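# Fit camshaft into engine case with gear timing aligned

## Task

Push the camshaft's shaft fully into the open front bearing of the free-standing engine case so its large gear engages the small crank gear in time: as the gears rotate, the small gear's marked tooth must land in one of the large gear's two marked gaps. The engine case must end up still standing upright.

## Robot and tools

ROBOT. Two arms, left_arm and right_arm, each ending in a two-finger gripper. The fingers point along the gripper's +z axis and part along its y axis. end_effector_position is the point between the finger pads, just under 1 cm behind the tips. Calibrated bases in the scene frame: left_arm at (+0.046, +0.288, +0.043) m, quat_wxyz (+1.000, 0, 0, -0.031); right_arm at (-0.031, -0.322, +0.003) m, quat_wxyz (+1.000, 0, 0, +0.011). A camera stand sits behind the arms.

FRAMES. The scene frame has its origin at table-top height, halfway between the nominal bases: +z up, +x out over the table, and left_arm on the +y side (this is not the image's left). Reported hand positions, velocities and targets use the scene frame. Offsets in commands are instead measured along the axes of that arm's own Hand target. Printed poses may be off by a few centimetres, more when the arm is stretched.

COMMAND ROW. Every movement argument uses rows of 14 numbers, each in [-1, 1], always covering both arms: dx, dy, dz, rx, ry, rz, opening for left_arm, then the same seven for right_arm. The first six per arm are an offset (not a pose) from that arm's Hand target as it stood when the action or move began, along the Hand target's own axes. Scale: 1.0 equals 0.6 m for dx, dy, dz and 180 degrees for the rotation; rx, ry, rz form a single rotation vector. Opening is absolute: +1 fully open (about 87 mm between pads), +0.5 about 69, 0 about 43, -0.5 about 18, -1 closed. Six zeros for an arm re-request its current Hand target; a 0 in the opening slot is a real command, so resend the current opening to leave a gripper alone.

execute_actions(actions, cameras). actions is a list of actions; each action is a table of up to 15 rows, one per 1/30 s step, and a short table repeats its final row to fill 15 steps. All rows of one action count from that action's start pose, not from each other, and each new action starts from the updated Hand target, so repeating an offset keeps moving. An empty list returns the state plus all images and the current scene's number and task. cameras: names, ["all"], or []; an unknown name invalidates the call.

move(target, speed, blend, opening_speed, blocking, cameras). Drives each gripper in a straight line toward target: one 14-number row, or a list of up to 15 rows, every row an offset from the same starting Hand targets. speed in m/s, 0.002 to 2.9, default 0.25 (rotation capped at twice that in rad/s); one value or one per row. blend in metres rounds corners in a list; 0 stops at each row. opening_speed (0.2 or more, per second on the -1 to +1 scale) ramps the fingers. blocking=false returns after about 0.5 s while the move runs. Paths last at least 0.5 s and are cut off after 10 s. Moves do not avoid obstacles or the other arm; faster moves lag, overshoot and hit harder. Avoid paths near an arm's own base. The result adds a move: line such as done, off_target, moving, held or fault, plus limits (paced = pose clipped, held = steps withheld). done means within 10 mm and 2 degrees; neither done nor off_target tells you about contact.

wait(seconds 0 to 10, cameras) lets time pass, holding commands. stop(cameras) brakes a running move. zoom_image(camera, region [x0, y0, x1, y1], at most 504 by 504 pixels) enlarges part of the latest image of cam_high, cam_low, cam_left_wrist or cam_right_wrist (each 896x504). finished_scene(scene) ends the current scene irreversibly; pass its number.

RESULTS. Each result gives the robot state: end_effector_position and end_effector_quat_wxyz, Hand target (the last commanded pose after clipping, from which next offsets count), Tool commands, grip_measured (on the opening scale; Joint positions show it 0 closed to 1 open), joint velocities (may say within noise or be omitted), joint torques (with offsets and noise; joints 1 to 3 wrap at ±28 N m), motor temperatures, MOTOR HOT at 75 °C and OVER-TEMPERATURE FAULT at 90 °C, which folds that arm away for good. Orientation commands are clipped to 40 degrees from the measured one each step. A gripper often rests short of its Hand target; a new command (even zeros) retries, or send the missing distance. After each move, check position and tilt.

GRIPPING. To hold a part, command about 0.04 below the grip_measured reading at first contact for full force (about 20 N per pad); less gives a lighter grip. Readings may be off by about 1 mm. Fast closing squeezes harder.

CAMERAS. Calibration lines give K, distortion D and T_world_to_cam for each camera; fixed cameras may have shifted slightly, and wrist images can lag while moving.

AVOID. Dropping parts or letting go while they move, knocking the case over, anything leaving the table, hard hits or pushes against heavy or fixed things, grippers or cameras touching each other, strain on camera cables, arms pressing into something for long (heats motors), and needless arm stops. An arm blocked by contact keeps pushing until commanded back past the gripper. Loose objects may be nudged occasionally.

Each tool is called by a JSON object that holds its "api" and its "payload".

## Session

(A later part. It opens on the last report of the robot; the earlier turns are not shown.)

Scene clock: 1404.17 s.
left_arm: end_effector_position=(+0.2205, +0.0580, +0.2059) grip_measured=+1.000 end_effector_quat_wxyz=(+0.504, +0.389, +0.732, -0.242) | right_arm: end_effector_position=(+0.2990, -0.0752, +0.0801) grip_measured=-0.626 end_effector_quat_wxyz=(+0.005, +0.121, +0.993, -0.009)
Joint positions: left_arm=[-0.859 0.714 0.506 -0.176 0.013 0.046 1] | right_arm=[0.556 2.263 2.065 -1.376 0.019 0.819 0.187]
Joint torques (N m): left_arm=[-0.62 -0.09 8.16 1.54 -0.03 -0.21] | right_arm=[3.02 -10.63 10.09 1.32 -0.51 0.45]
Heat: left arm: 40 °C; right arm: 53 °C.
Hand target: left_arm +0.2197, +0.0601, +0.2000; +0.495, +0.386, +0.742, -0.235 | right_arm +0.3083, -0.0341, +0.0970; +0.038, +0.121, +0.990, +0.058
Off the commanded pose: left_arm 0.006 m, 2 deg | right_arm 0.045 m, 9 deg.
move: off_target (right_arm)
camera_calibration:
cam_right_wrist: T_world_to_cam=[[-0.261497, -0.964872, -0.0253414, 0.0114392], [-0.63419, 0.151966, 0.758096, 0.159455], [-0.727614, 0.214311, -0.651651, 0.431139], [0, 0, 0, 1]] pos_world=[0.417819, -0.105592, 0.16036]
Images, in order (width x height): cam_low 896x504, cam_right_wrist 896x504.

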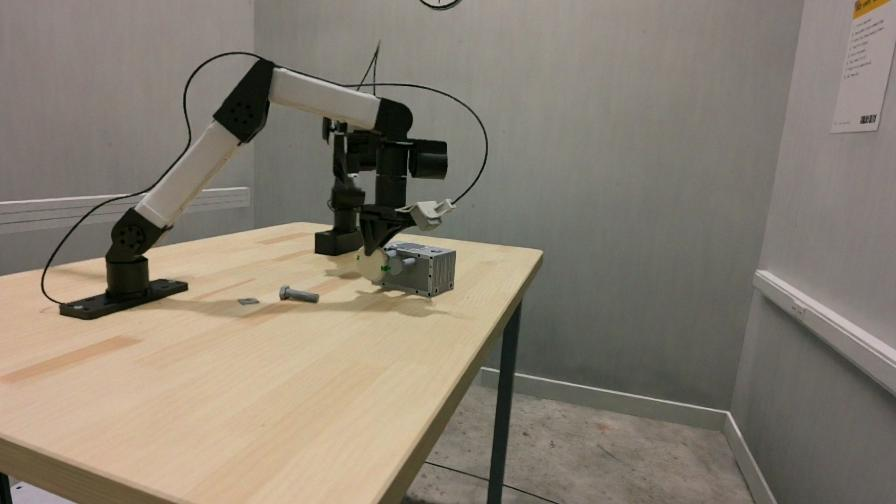

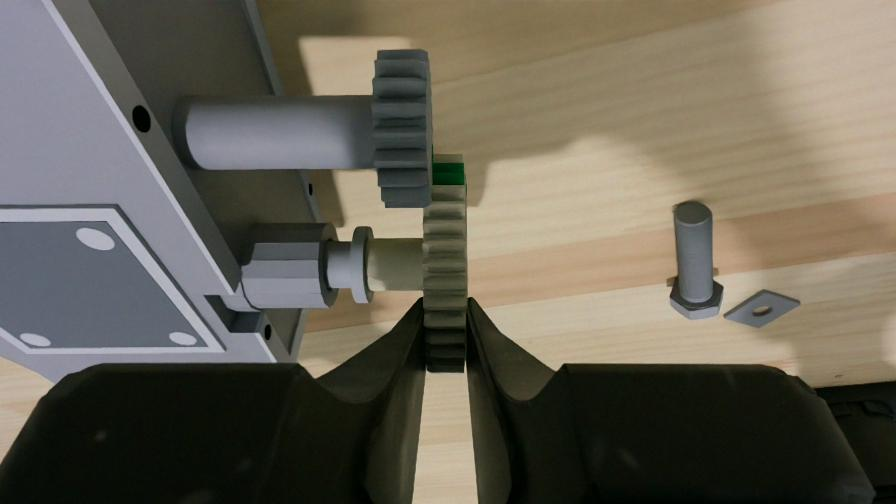

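{"api": "move", "payload": {"target": [[0,0,0,0,0,0,1,0,0,0,0,0.015,0,-0.8],[0,0,0,0,0,0,1,0,0,0,0,0.035,0,-0.8],[0,0,0,0,0,0,1,0,0,0,0,0.02,0,-0.8]], "speed": 0.04, "cameras": ["cam_right_wrist","cam_low"]}}

{"api": "zoom_image", "payload": {"camera": "cam_right_wrist", "region": [220, 40, 500, 330]}}

{"api": "zoom_image", "payload": {"camera": "cam_low", "region": [345, 235, 415, 285]}}

Scene clock: 1434.60 s.
left_arm: end_effector_position=(+0.2205, +0.0580, +0.2059) grip_measured=+1.000 end_effector_quat_wxyz=(+0.504, +0.389, +0.732, -0.242) | right_arm: end_effector_position=(+0.2997, -0.0747, +0.0810) grip_measured=-0.625 end_effector_quat_wxyz=(-0.025, +0.118, +0.992, -0.019)
Joint positions: left_arm=[-0.859 0.714 0.506 -0.176 0.013 0.046 1] | right_arm=[0.548 2.348 2.201 -1.487 -0.003 0.806 0.188]
Joint torques (N m): left_arm=[-0.55 -0.01 8.14 1.53 -0.04 -0.27] | right_arm=[2.3 -12.3 7.23 1.43 -0.78 0.34]
Heat: left arm: 40 °C; right arm: 52 °C.
Hand target: left_arm +0.2197, +0.0601, +0.2000; +0.495, +0.386, +0.742, -0.235 | right_arm +0.3083, -0.0341, +0.0970; +0.007, +0.119, +0.991, +0.062
Off the commanded pose: left_arm 0.006 m, 2 deg | right_arm 0.044 m, 10 deg.
move: off_target (right_arm)
camera_calibration:
cam_right_wrist: T_world_to_cam=[[-0.258156, -0.966099, 0.00296796, 0.00866712], [-0.586376, 0.159128, 0.794255, 0.142344], [-0.767801, 0.203301, -0.607577, 0.439783], [0, 0, 0, 1]] pos_world=[0.42337, -0.103686, 0.154119]
Images, in order (width x height): cam_low 896x504, cam_right_wrist 896x504.

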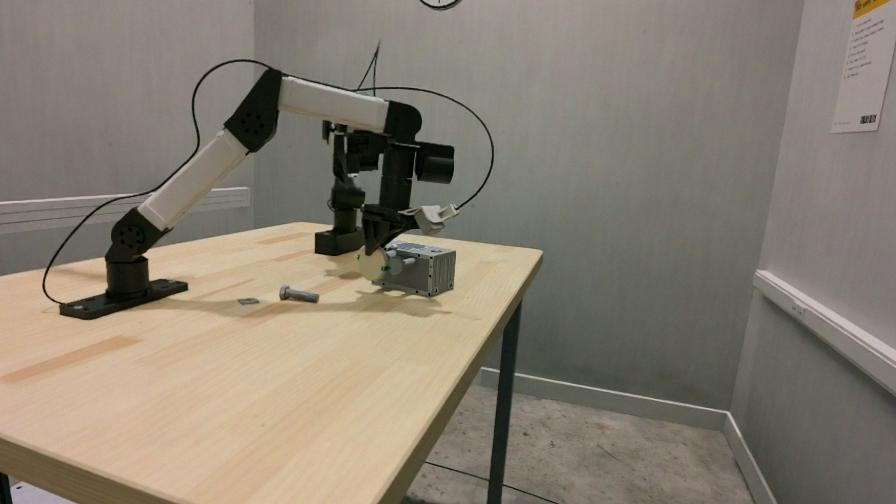

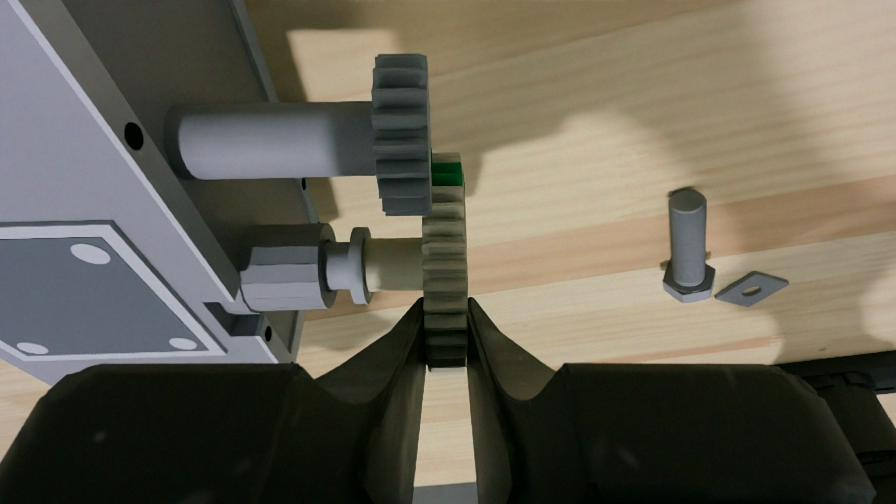

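Scaled by 1.738 from the camera's 896x504 image, which has a finer 1280x720 frame.

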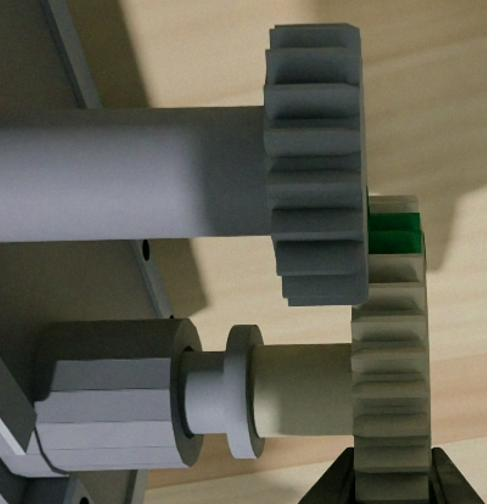

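Scaled by 7.200 from the camera's 896x504 image, which has a finer 1280x720 frame.

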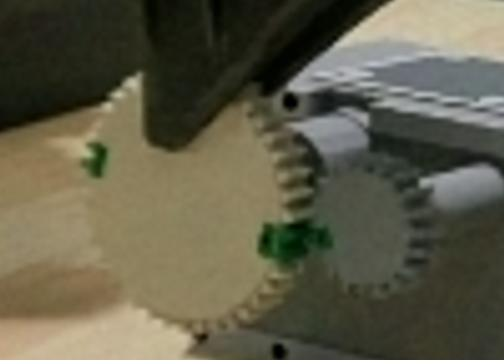

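{"api": "move", "payload": {"target": [[0,0,0,0,0,0,1,-0.002,-0.07,0.003,0.025,0,0,-0.8],[0,0,0,0,0,0,1,-0.002,-0.07,0.003,0.025,0,0,-0.3],[0,0,0,0,0,0,1,-0.002,-0.07,-0.13,0.025,0,0,-0.3]], "speed": 0.06, "opening_speed": 0.4, "cameras": ["cam_right_wrist","cam_low","cam_left_wrist"]}}

{"api": "zoom_image", "payload": {"camera": "cam_left_wrist", "region": [380, 40, 580, 204]}}

{"api": "zoom_image", "payload": {"camera": "cam_low", "region": [345, 235, 415, 285]}}

Scene clock: 1461.77 s.
left_arm: end_effector_position=(+0.2205, +0.0580, +0.2059) grip_measured=+1.000 end_effector_quat_wxyz=(+0.504, +0.389, +0.732, -0.242) | right_arm: end_effector_position=(+0.2967, -0.0839, +0.1486) grip_measured=-0.300 end_effector_quat_wxyz=(+0.011, +0.123, +0.992, +0.025)
Joint positions: left_arm=[-0.859 0.714 0.506 -0.176 0.013 0.046 1] | right_arm=[0.524 2.215 2.26 -1.567 -0.026 0.792 0.35]
Joint torques (N m): left_arm=[-0.57 -0.1 7.92 1.55 -0.05 -0.18] | right_arm=[-0.73 -11.15 8.79 0.44 -0.04 -0.09]
Motor temperatures (°C): left_arm=[22 24 40 38 22 22 22] | right_arm=[24 54 49 28 24 24 26]
Heat: left arm: 40 °C; right arm: 54 °C.
Hand target: left_arm +0.2197, +0.0601, +0.2000; +0.495, +0.386, +0.742, -0.235 | right_arm +0.2974, -0.0844, +0.1692; +0.002, +0.119, +0.993, +0.023
Off the commanded pose: left_arm 0.006 m, 2 deg | right_arm 0.021 m, 1 deg.
joint sent to its limit (right arm) — joint 4 (wrist pitch), lower limit. The joint targets are off in orientation, not in position.
move: off_target (right_arm); target 2's new opening was sent with right_arm's hand 0.011 m and 2 deg from that target
camera_calibration:
cam_left_wrist: T_world_to_cam=[[-0.811908, -0.583044, -0.0294181, 0.213512], [-0.546044, 0.776278, -0.315005, 0.16296], [0.206498, -0.239691, -0.948634, 0.302913], [0, 0, 0, 1]] pos_world=[0.199785, 0.07059, 0.344968]
cam_right_wrist: T_world_to_cam=[[-0.264726, -0.959694, -0.0943839, 0.0157607], [-0.649766, 0.105196, 0.75282, 0.108906], [-0.712548, 0.260618, -0.651424, 0.475428], [0, 0, 0, 1]] pos_world=[0.413701, -0.120236, 0.229207]
Images, in order (width x height): cam_low 896x504, cam_left_wrist 896x504, cam_right_wrist 896x504.

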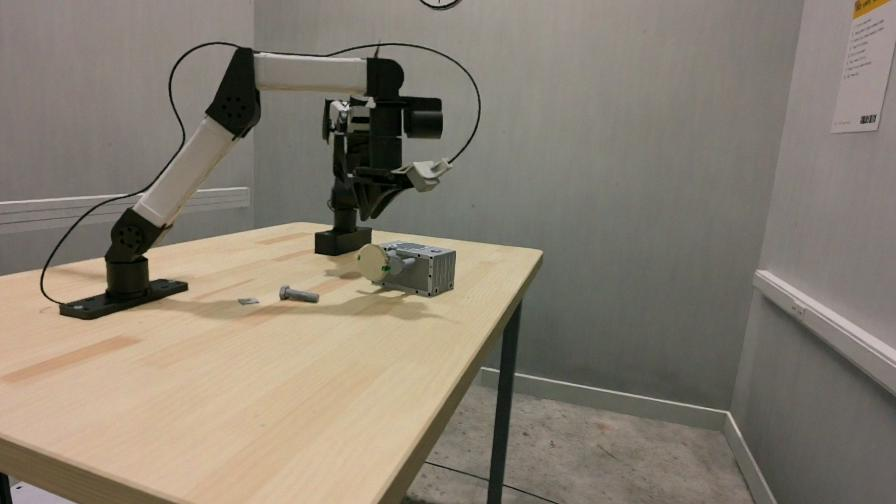

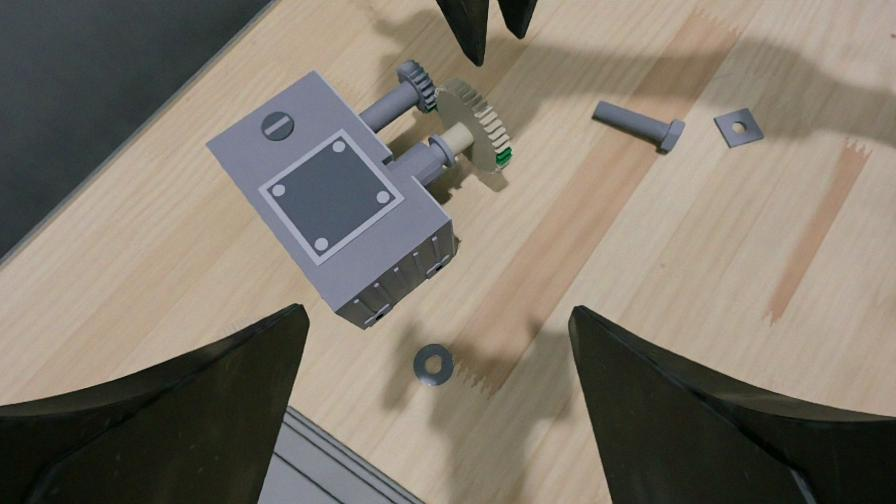

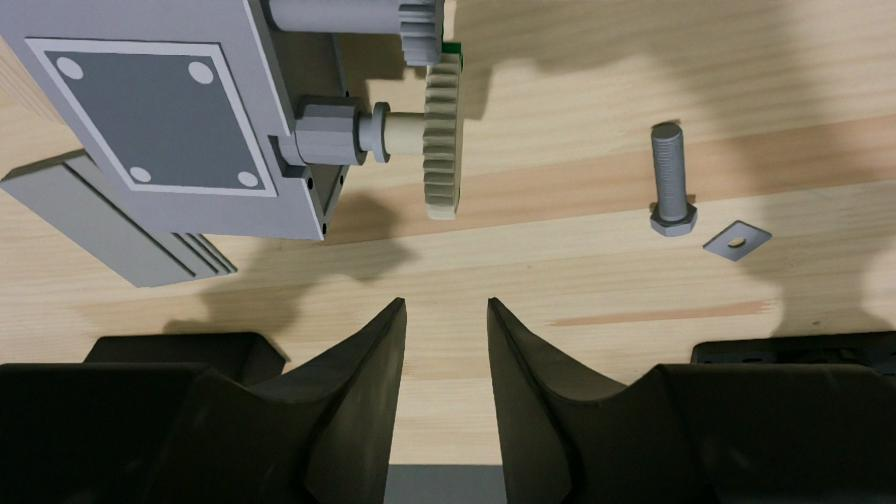

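Scaled by 2.520 from the camera's 896x504 image, which has a finer 1280x720 frame.

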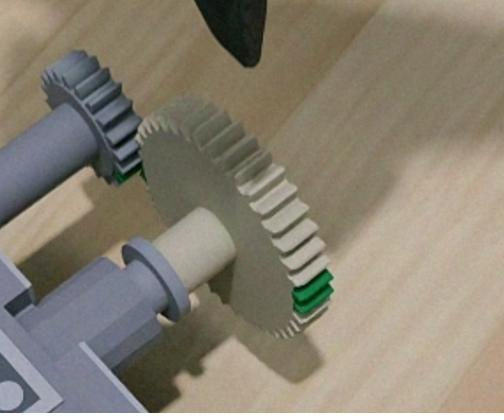

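Scaled by 7.200 from the camera's 896x504 image, which has a finer 1280x720 frame.

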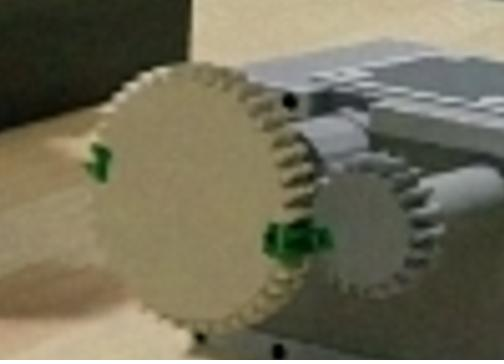

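{"api": "move", "payload": {"target": [[0,0,0,0,0,0,1,0.005,-0.226,-0.002,-0.2688,-0.2702,-0.4443,-0.9],[0,0,0,0,0,0,1,0.001,-0.091,0.116,-0.2688,-0.2702,-0.4443,-0.9]], "speed": 0.25, "opening_speed": 1, "cameras": ["cam_right_wrist","cam_low","cam_left_wrist"]}}

Scene clock: 1485.07 s.
left_arm: end_effector_position=(+0.2205, +0.0580, +0.2059) grip_measured=+1.000 end_effector_quat_wxyz=(+0.504, +0.389, +0.732, -0.242) | right_arm: end_effector_position=(+0.2808, -0.1359, +0.0910) grip_measured=-0.900 end_effector_quat_wxyz=(+0.409, -0.515, +0.671, +0.341)
Joint positions: left_arm=[-0.859 0.714 0.506 -0.176 0.013 0.046 1] | right_arm=[0.151 1.561 0.833 -0.167 -0.984 -0.765 0.05]
Joint torques (N m): left_arm=[-0.58 -0.12 8.1 1.54 -0.03 -0.22] | right_arm=[0.28 -5.81 6.48 1.89 -0.22 0.12]
Motor temperatures (°C): left_arm=[22 24 40 38 22 22 22] | right_arm=[23 56 49 28 23 24 25]
Heat: left arm: 40 °C; right arm: 56 °C.
Hand target: left_arm +0.2197, +0.0601, +0.2000; +0.495, +0.386, +0.742, -0.235 | right_arm +0.2846, -0.1341, +0.0972; +0.423, -0.519, +0.664, +0.331
Off the commanded pose: left_arm 0.006 m, 2 deg | right_arm 0.008 m, 2 deg.
move: done
camera_calibration:
cam_left_wrist: T_world_to_cam=[[-0.811908, -0.583044, -0.0294181, 0.213512], [-0.546044, 0.776278, -0.315005, 0.16296], [0.206498, -0.239691, -0.948634, 0.302913], [0, 0, 0, 1]] pos_world=[0.199785, 0.07059, 0.344968]
cam_right_wrist: T_world_to_cam=[[0.974952, -0.209594, -0.0744302, -0.291787], [-0.221699, -0.942655, -0.249501, -0.0240402], [-0.0178681, 0.259752, -0.96551, 0.273391], [0, 0, 0, 1]] pos_world=[0.284033, -0.154832, 0.236246]
Images, in order (width x height): cam_low 896x504, cam_left_wrist 896x504, cam_right_wrist 896x504.

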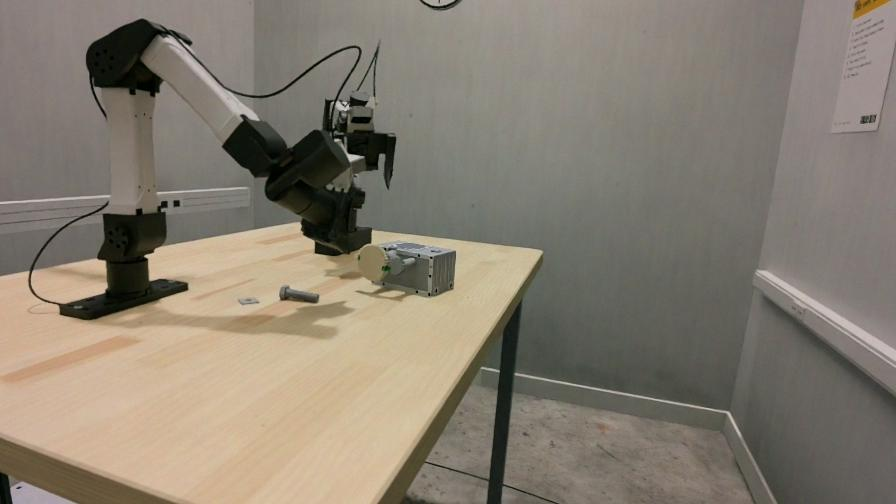

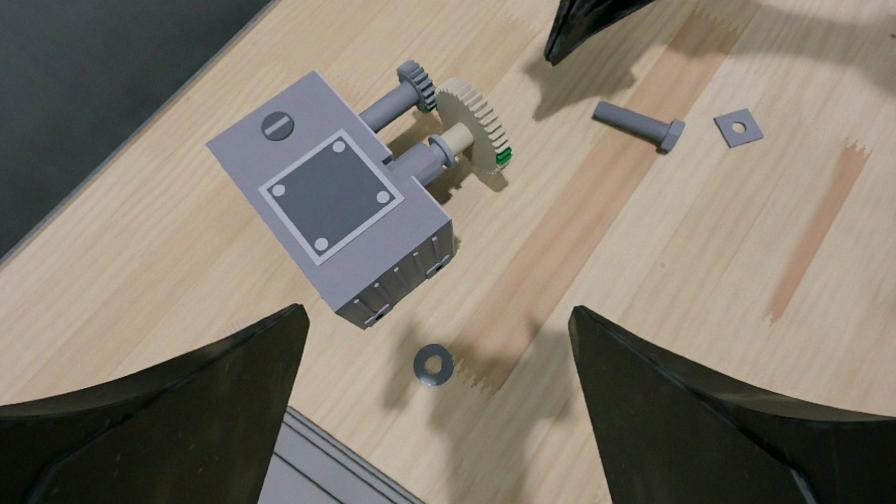

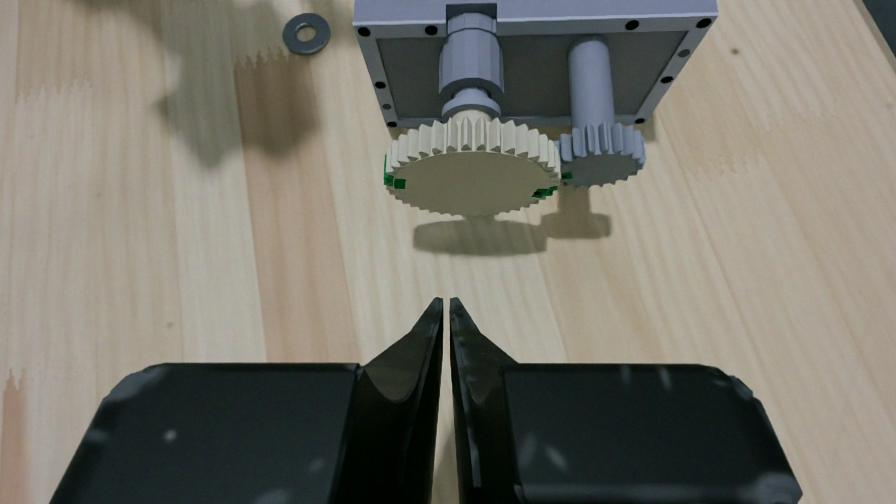

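{"api": "zoom_image", "payload": {"camera": "cam_right_wrist", "region": [370, 90, 660, 230]}}

{"api": "zoom_image", "payload": {"camera": "cam_right_wrist", "region": [520, 130, 620, 220]}}

Scaled by 1.738 from the camera's 896x504 image, which has a finer 1280x720 frame.

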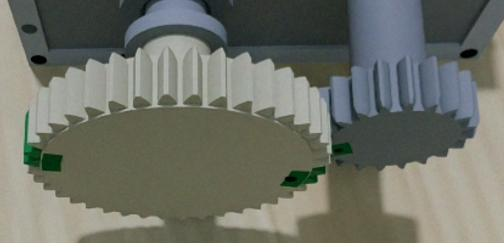

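Scaled by 5.040 from the camera's 896x504 image, which has a finer 1280x720 frame.

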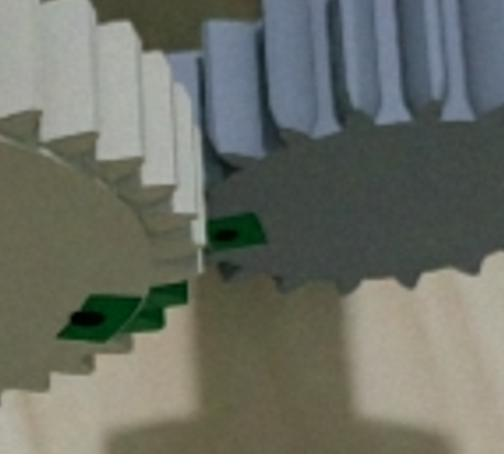

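{"api": "move", "payload": {"target": [0,0,0,0,0,0,1,0.009,-0.015,0.087,0,0,0,-0.9], "speed": 0.1, "cameras": ["cam_right_wrist","cam_left_wrist","cam_low"]}}

Scene clock: 1552.87 s.
left_arm: end_effector_position=(+0.2205, +0.0580, +0.2059) grip_measured=+1.000 end_effector_quat_wxyz=(+0.504, +0.389, +0.732, -0.242) | right_arm: end_effector_position=(+0.2965, -0.0957, +0.0656) grip_measured=-0.900 end_effector_quat_wxyz=(+0.410, -0.518, +0.670, +0.339)
Joint positions: left_arm=[-0.859 0.714 0.506 -0.176 0.013 0.046 1] | right_arm=[0.271 1.697 0.833 0.089 -0.901 -0.622 0.05]
Joint torques (N m): left_arm=[-0.5 -0.08 8.2 1.51 -0.04 -0.2] | right_arm=[0.18 -4.86 7.57 2.09 -0.15 0.1]
Motor temperatures (°C): left_arm=[22 24 40 38 22 22 22] | right_arm=[23 44 47 32 23 24 24]
Heat: left arm: 40 °C; right arm: 47 °C.
Hand target: left_arm +0.2197, +0.0601, +0.2000; +0.495, +0.386, +0.742, -0.235 | right_arm +0.3041, -0.0926, +0.0701; +0.423, -0.519, +0.665, +0.331
Off the commanded pose: left_arm 0.006 m, 2 deg | right_arm 0.009 m, 2 deg.
move: done
camera_calibration:
cam_left_wrist: T_world_to_cam=[[-0.811908, -0.583044, -0.0294181, 0.213512], [-0.546044, 0.776278, -0.315005, 0.16296], [0.206498, -0.239691, -0.948634, 0.302913], [0, 0, 0, 1]] pos_world=[0.199785, 0.07059, 0.344968]
cam_right_wrist: T_world_to_cam=[[0.975881, -0.207498, -0.0678309, -0.301004], [-0.217936, -0.944048, -0.247542, 0.00960043], [-0.0126711, 0.256354, -0.9665, 0.23693], [0, 0, 0, 1]] pos_world=[0.298838, -0.114132, 0.210952]
Images, in order (width x height): cam_low 896x504, cam_left_wrist 896x504, cam_right_wrist 896x504.

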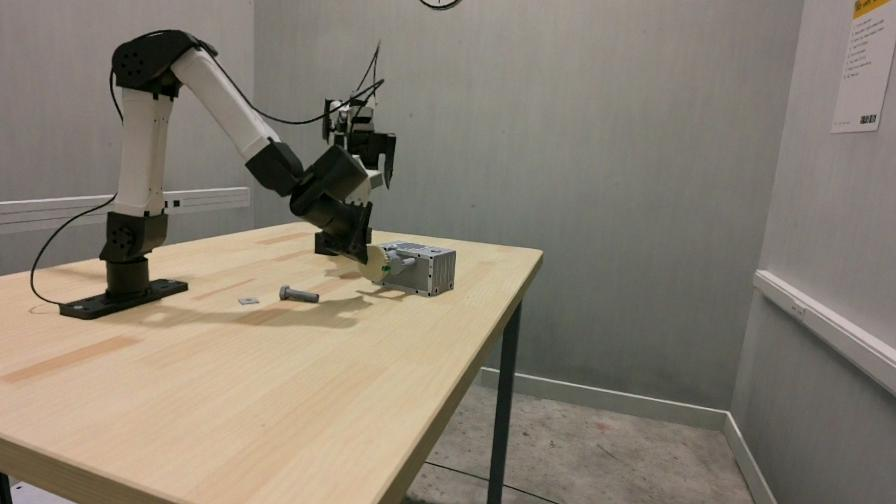

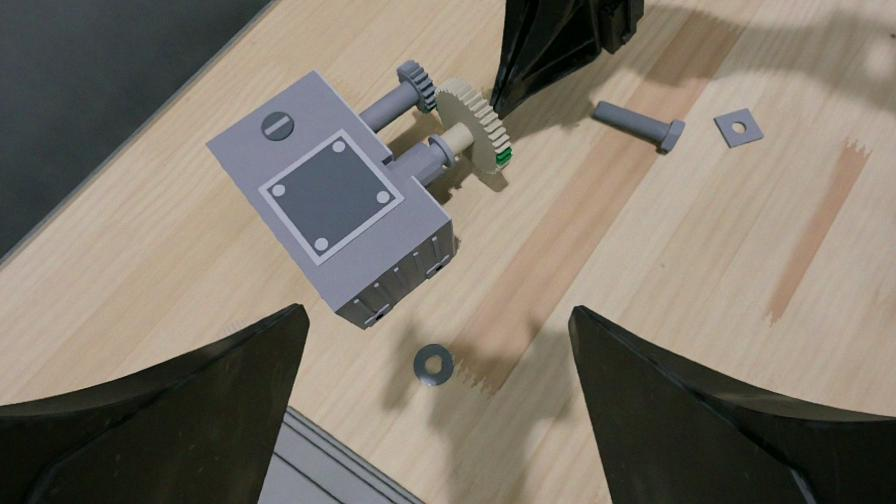

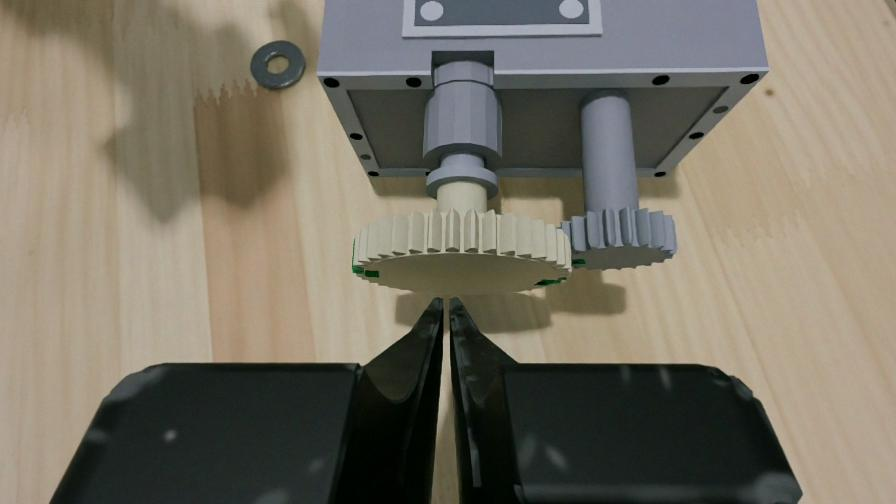

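{"api": "move", "payload": {"target": [0,0,0,0,0,0,1,-0.0175,-0.0067,0.0377,0,0,0,-0.9], "speed": 0.04, "cameras": ["cam_right_wrist","cam_left_wrist","cam_low"]}}

{"api": "zoom_image", "payload": {"camera": "cam_left_wrist", "region": [380, 40, 580, 204]}}

Scene clock: 1561.47 s.
left_arm: end_effector_position=(+0.2205, +0.0580, +0.2059) grip_measured=+1.000 end_effector_quat_wxyz=(+0.504, +0.389, +0.732, -0.242) | right_arm: end_effector_position=(+0.2987, -0.0785, +0.0570) grip_measured=-0.900 end_effector_quat_wxyz=(+0.397, -0.513, +0.680, +0.342)
Joint positions: left_arm=[-0.859 0.714 0.506 -0.176 0.013 0.046 1] | right_arm=[0.323 1.748 0.862 0.125 -0.859 -0.562 0.05]
Joint torques (N m): left_arm=[-0.38 0.05 8.05 1.52 -0.03 -0.19] | right_arm=[0.7 -5.12 9.87 2.23 -0.12 0.1]
Heat: left arm: 40 °C; right arm: 48 °C.
Hand target: left_arm +0.2197, +0.0601, +0.2000; +0.495, +0.386, +0.742, -0.235 | right_arm +0.3140, -0.0694, +0.0701; +0.423, -0.519, +0.665, +0.331
Off the commanded pose: left_arm 0.006 m, 2 deg | right_arm 0.022 m, 4 deg.
move: off_target (right_arm)
camera_calibration:
cam_left_wrist: T_world_to_cam=[[-0.811908, -0.583044, -0.0294181, 0.213512], [-0.546044, 0.776278, -0.315005, 0.16296], [0.206498, -0.239691, -0.948634, 0.302913], [0, 0, 0, 1]] pos_world=[0.199785, 0.07059, 0.344968]
cam_right_wrist: T_world_to_cam=[[0.972124, -0.214061, -0.095665, -0.297993], [-0.230773, -0.945677, -0.228995, 0.0269184], [-0.0414491, 0.244689, -0.968715, 0.232159], [0, 0, 0, 1]] pos_world=[0.305521, -0.0951392, 0.202553]
Images, in order (width x height): cam_low 896x504, cam_left_wrist 896x504, cam_right_wrist 896x504.

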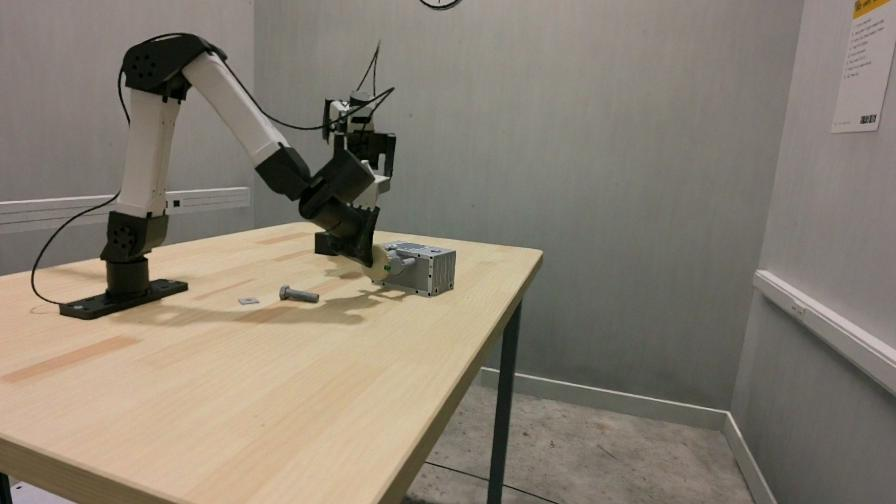

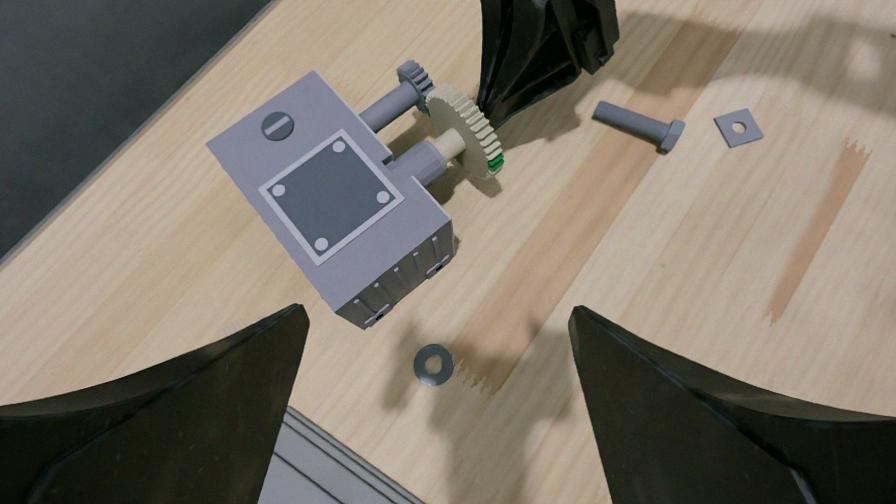

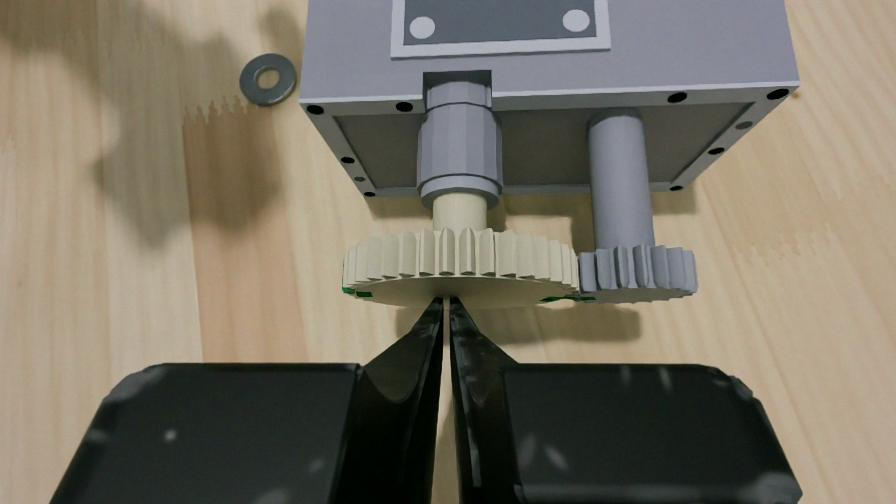

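Scaled by 2.520 from the camera's 896x504 image, which has a finer 1280x720 frame.

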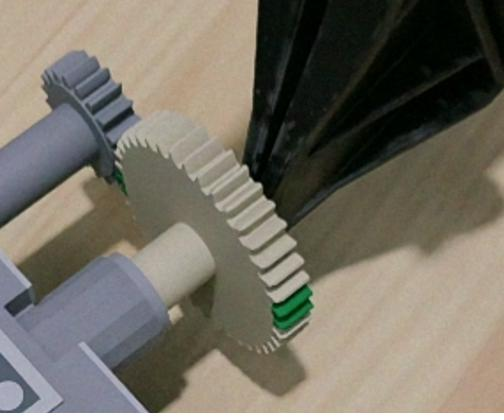

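{"api": "move", "payload": {"target": [0,0,0,0,0,0,1,-0.009,0,0.025,0,0,0,-0.9], "speed": 0.03, "cameras": ["cam_right_wrist","cam_left_wrist","cam_low"]}}

{"api": "zoom_image", "payload": {"camera": "cam_left_wrist", "region": [380, 60, 520, 200]}}

{"api": "zoom_image", "payload": {"camera": "cam_right_wrist", "region": [320, 70, 720, 330]}}

{"api": "zoom_image", "payload": {"camera": "cam_low", "region": [345, 235, 415, 285]}}

Scene clock: 1572.53 s.
left_arm: end_effector_position=(+0.2205, +0.0580, +0.2059) grip_measured=+1.000 end_effector_quat_wxyz=(+0.504, +0.389, +0.732, -0.242) | right_arm: end_effector_position=(+0.3012, -0.0780, +0.0517) grip_measured=-0.900 end_effector_quat_wxyz=(+0.387, -0.498, +0.699, +0.337)
Joint positions: left_arm=[-0.859 0.714 0.506 -0.176 0.013 0.046 1] | right_arm=[0.331 1.763 0.872 0.122 -0.823 -0.52 0.05]
Joint torques (N m): left_arm=[-0.51 -0.02 8.17 1.57 -0.03 -0.25] | right_arm=[3.06 -4.36 11 2.64 -0.18 0.03]
Heat: left arm: 40 °C; right arm: 50 °C.
Hand target: left_arm +0.2197, +0.0601, +0.2000; +0.495, +0.386, +0.742, -0.235 | right_arm +0.3180, -0.0540, +0.0688; +0.423, -0.519, +0.664, +0.331
Off the commanded pose: left_arm 0.006 m, 2 deg | right_arm 0.034 m, 6 deg.
move: off_target (right_arm)
camera_calibration:
cam_left_wrist: T_world_to_cam=[[-0.811908, -0.583044, -0.0294181, 0.213512], [-0.546044, 0.776278, -0.315005, 0.16296], [0.206498, -0.239691, -0.948634, 0.302913], [0, 0, 0, 1]] pos_world=[0.199785, 0.07059, 0.344968]
cam_right_wrist: T_world_to_cam=[[0.959916, -0.250959, -0.124826, -0.298535], [-0.272352, -0.940363, -0.203819, 0.0383403], [-0.0662319, 0.229645, -0.971018, 0.233373], [0, 0, 0, 1]] pos_world=[0.312467, -0.0924595, 0.197159]
Images, in order (width x height): cam_low 896x504, cam_left_wrist 896x504, cam_right_wrist 896x504.

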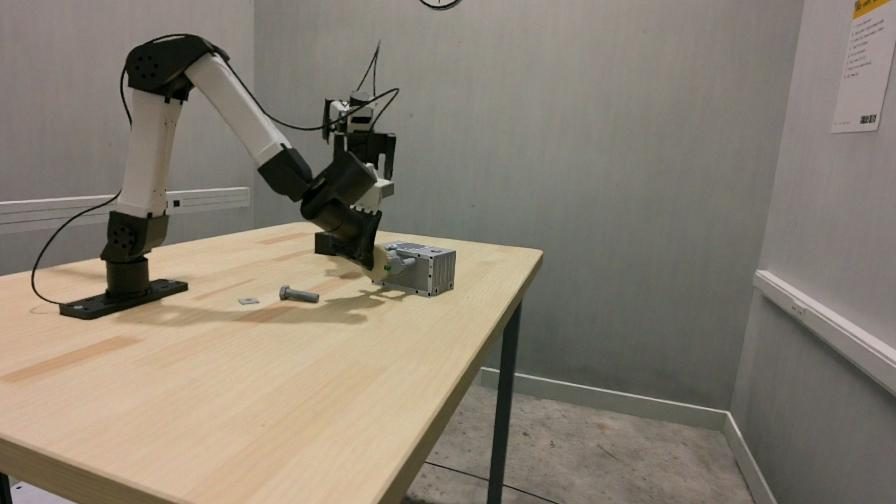

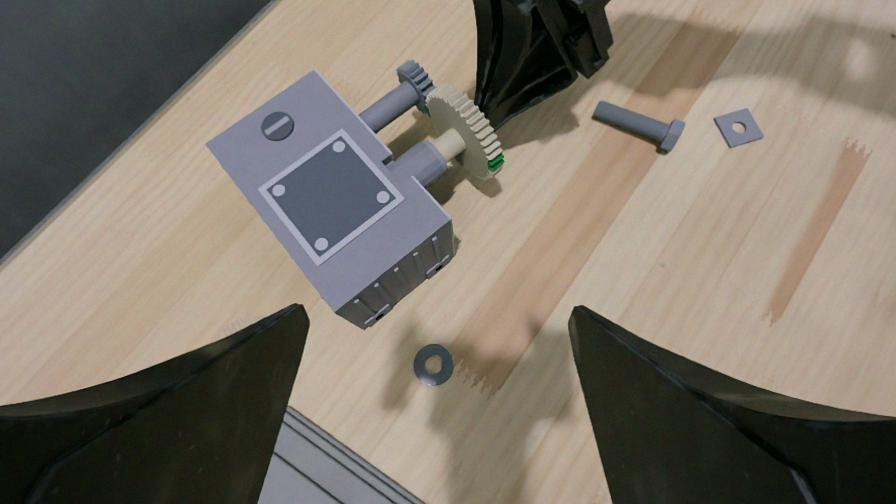

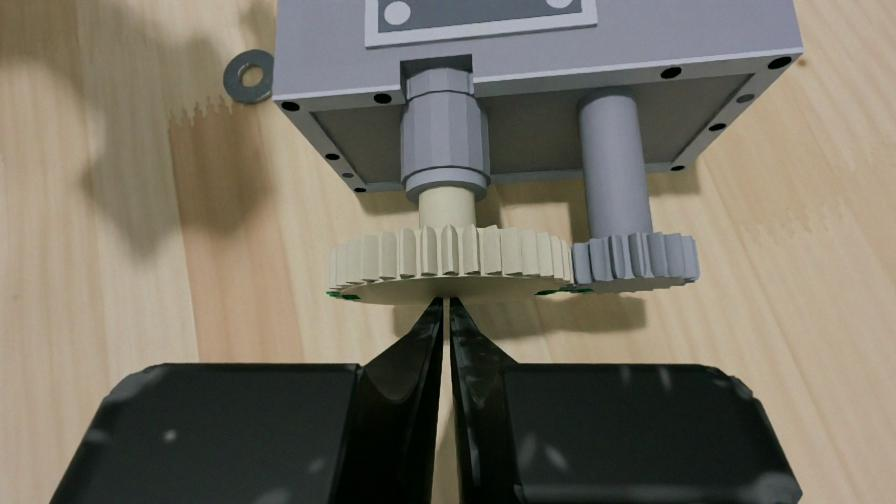

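Scaled by 3.600 from the camera's 896x504 image, which has a finer 1280x720 frame.

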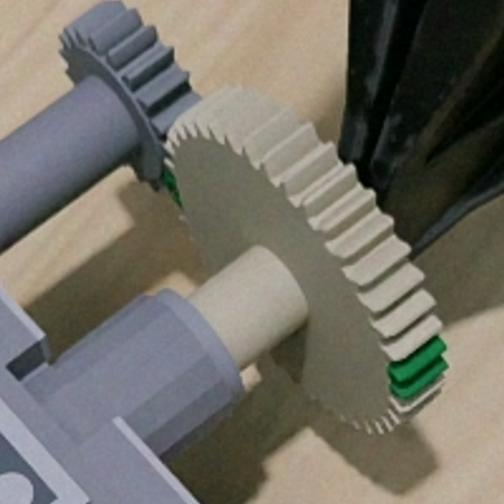

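Scaled by 1.260 from the camera's 896x504 image, which has a finer 1280x720 frame.

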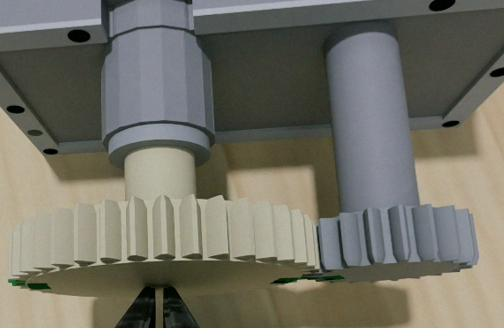

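Scaled by 7.200 from the camera's 896x504 image, which has a finer 1280x720 frame.

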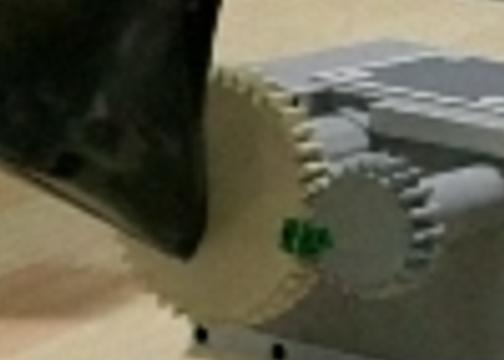

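{"api": "move", "payload": {"target": [[0,0,0,0,0,0,1,0.005,0,-0.06,0,0,0,-0.9],[0,0,0,0,0,0,1,0,0,-0.16,0,0,0,-0.9]], "speed": [0.05,0.2], "cameras": ["cam_right_wrist","cam_left_wrist","cam_low"]}}

{"api": "zoom_image", "payload": {"camera": "cam_low", "region": [345, 235, 415, 285]}}

{"api": "zoom_image", "payload": {"camera": "cam_right_wrist", "region": [380, 80, 680, 260]}}

Scene clock: 1582.83 s.
left_arm: end_effector_position=(+0.2205, +0.0580, +0.2059) grip_measured=+1.000 end_effector_quat_wxyz=(+0.504, +0.389, +0.732, -0.242) | right_arm: end_effector_position=(+0.2887, -0.1414, +0.0911) grip_measured=-0.900 end_effector_quat_wxyz=(+0.404, -0.510, +0.682, +0.334)
Joint positions: left_arm=[-0.859 0.714 0.506 -0.176 0.013 0.046 1] | right_arm=[0.138 1.582 0.872 -0.209 -0.967 -0.774 0.05]
Joint torques (N m): left_arm=[-0.43 -0.2 8.13 1.56 -0.03 -0.21] | right_arm=[-0.35 -5.78 10.44 1.44 -0.53 -0.11]
Heat: left arm: 40 °C; right arm: 50 °C.
Hand target: left_arm +0.2197, +0.0601, +0.2000; +0.495, +0.386, +0.742, -0.235 | right_arm +0.2970, -0.1384, +0.1093; +0.423, -0.519, +0.664, +0.331
Off the commanded pose: left_arm 0.006 m, 2 deg | right_arm 0.020 m, 3 deg.
move: off_target (right_arm)
camera_calibration:
cam_left_wrist: T_world_to_cam=[[-0.811908, -0.583044, -0.0294181, 0.213512], [-0.546044, 0.776278, -0.315005, 0.16296], [0.206498, -0.239691, -0.948634, 0.302913], [0, 0, 0, 1]] pos_world=[0.199785, 0.07059, 0.344968]
cam_right_wrist: T_world_to_cam=[[0.969712, -0.229783, -0.0828131, -0.301146], [-0.242922, -0.942627, -0.229003, -0.023131], [-0.0254408, 0.242184, -0.969897, 0.275181], [0, 0, 0, 1]] pos_world=[0.293407, -0.157647, 0.236661]
Images, in order (width x height): cam_low 896x504, cam_left_wrist 896x504, cam_right_wrist 896x504.

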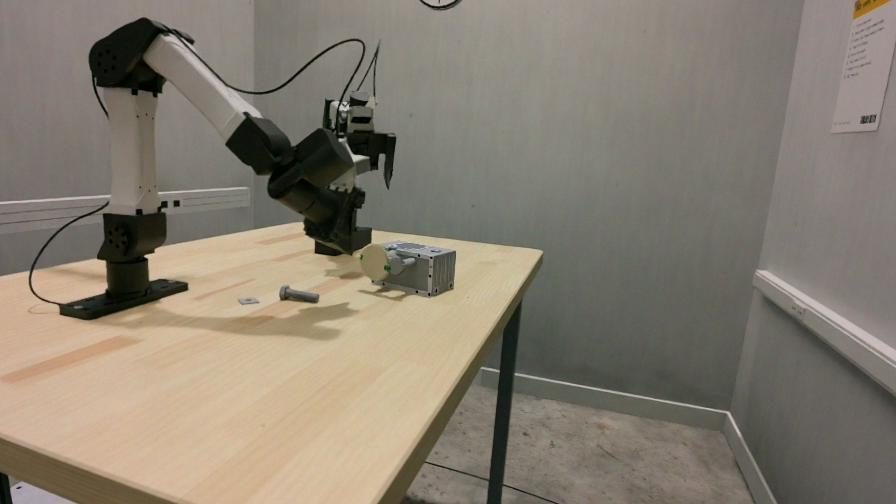

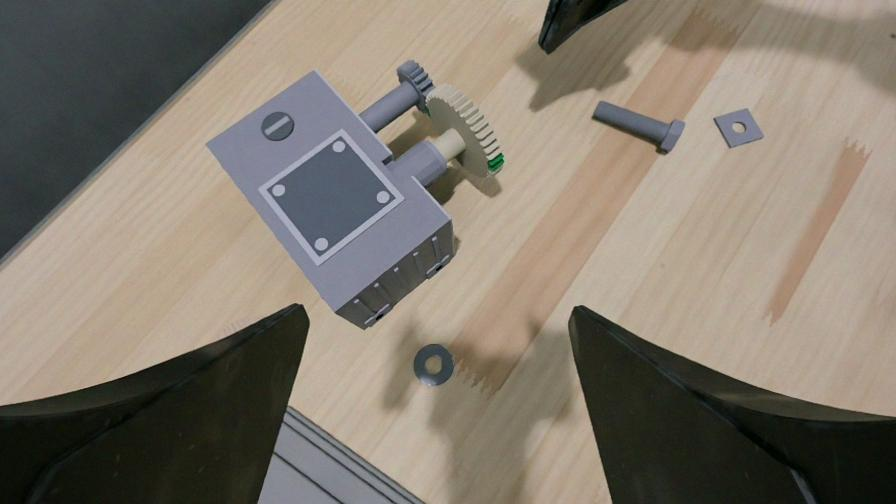

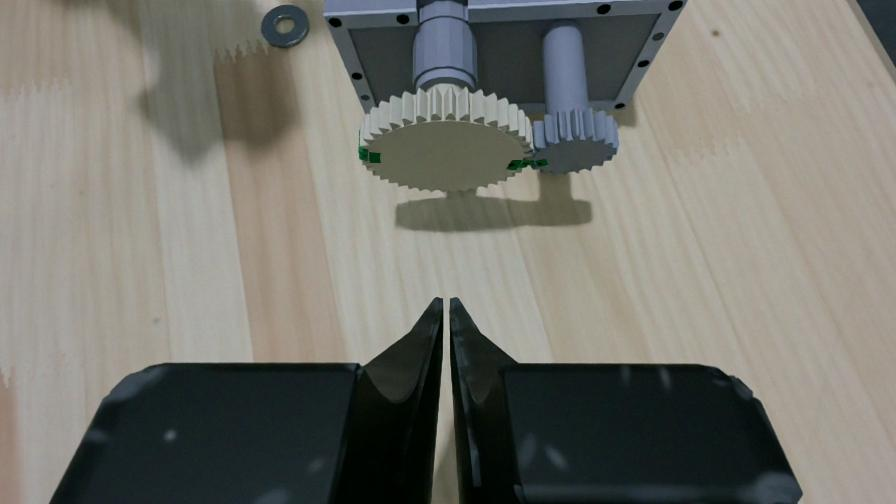

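Scaled by 7.200 from the camera's 896x504 image, which has a finer 1280x720 frame.

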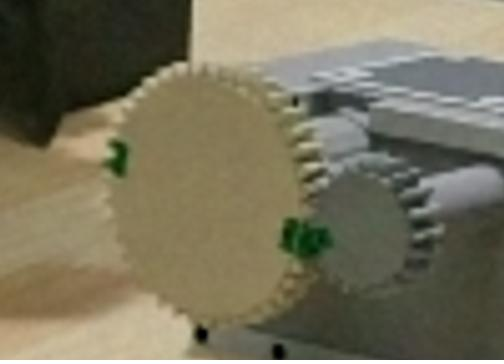

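Scaled by 1.680 from the camera's 896x504 image, which has a finer 1280x720 frame.

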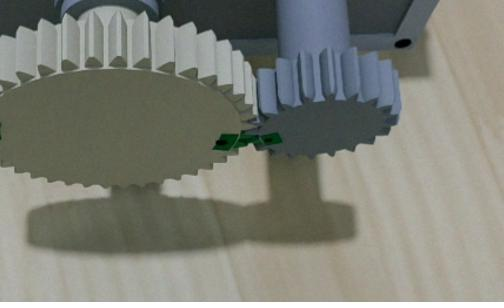

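{"api": "zoom_image", "payload": {"camera": "cam_right_wrist", "region": [495, 135, 565, 185]}}

Scaled by 7.200 from the camera's 896x504 image, which has a finer 1280x720 frame.

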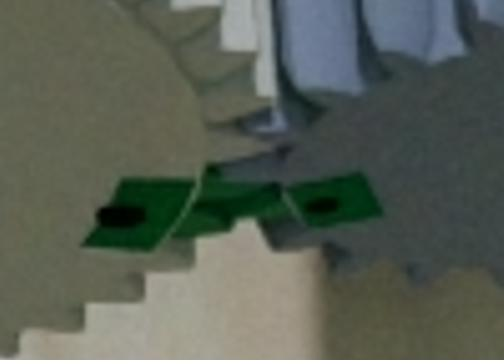

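{"api": "finished_scene", "payload": {"scene": 1}}

The scene is finished: the task was done.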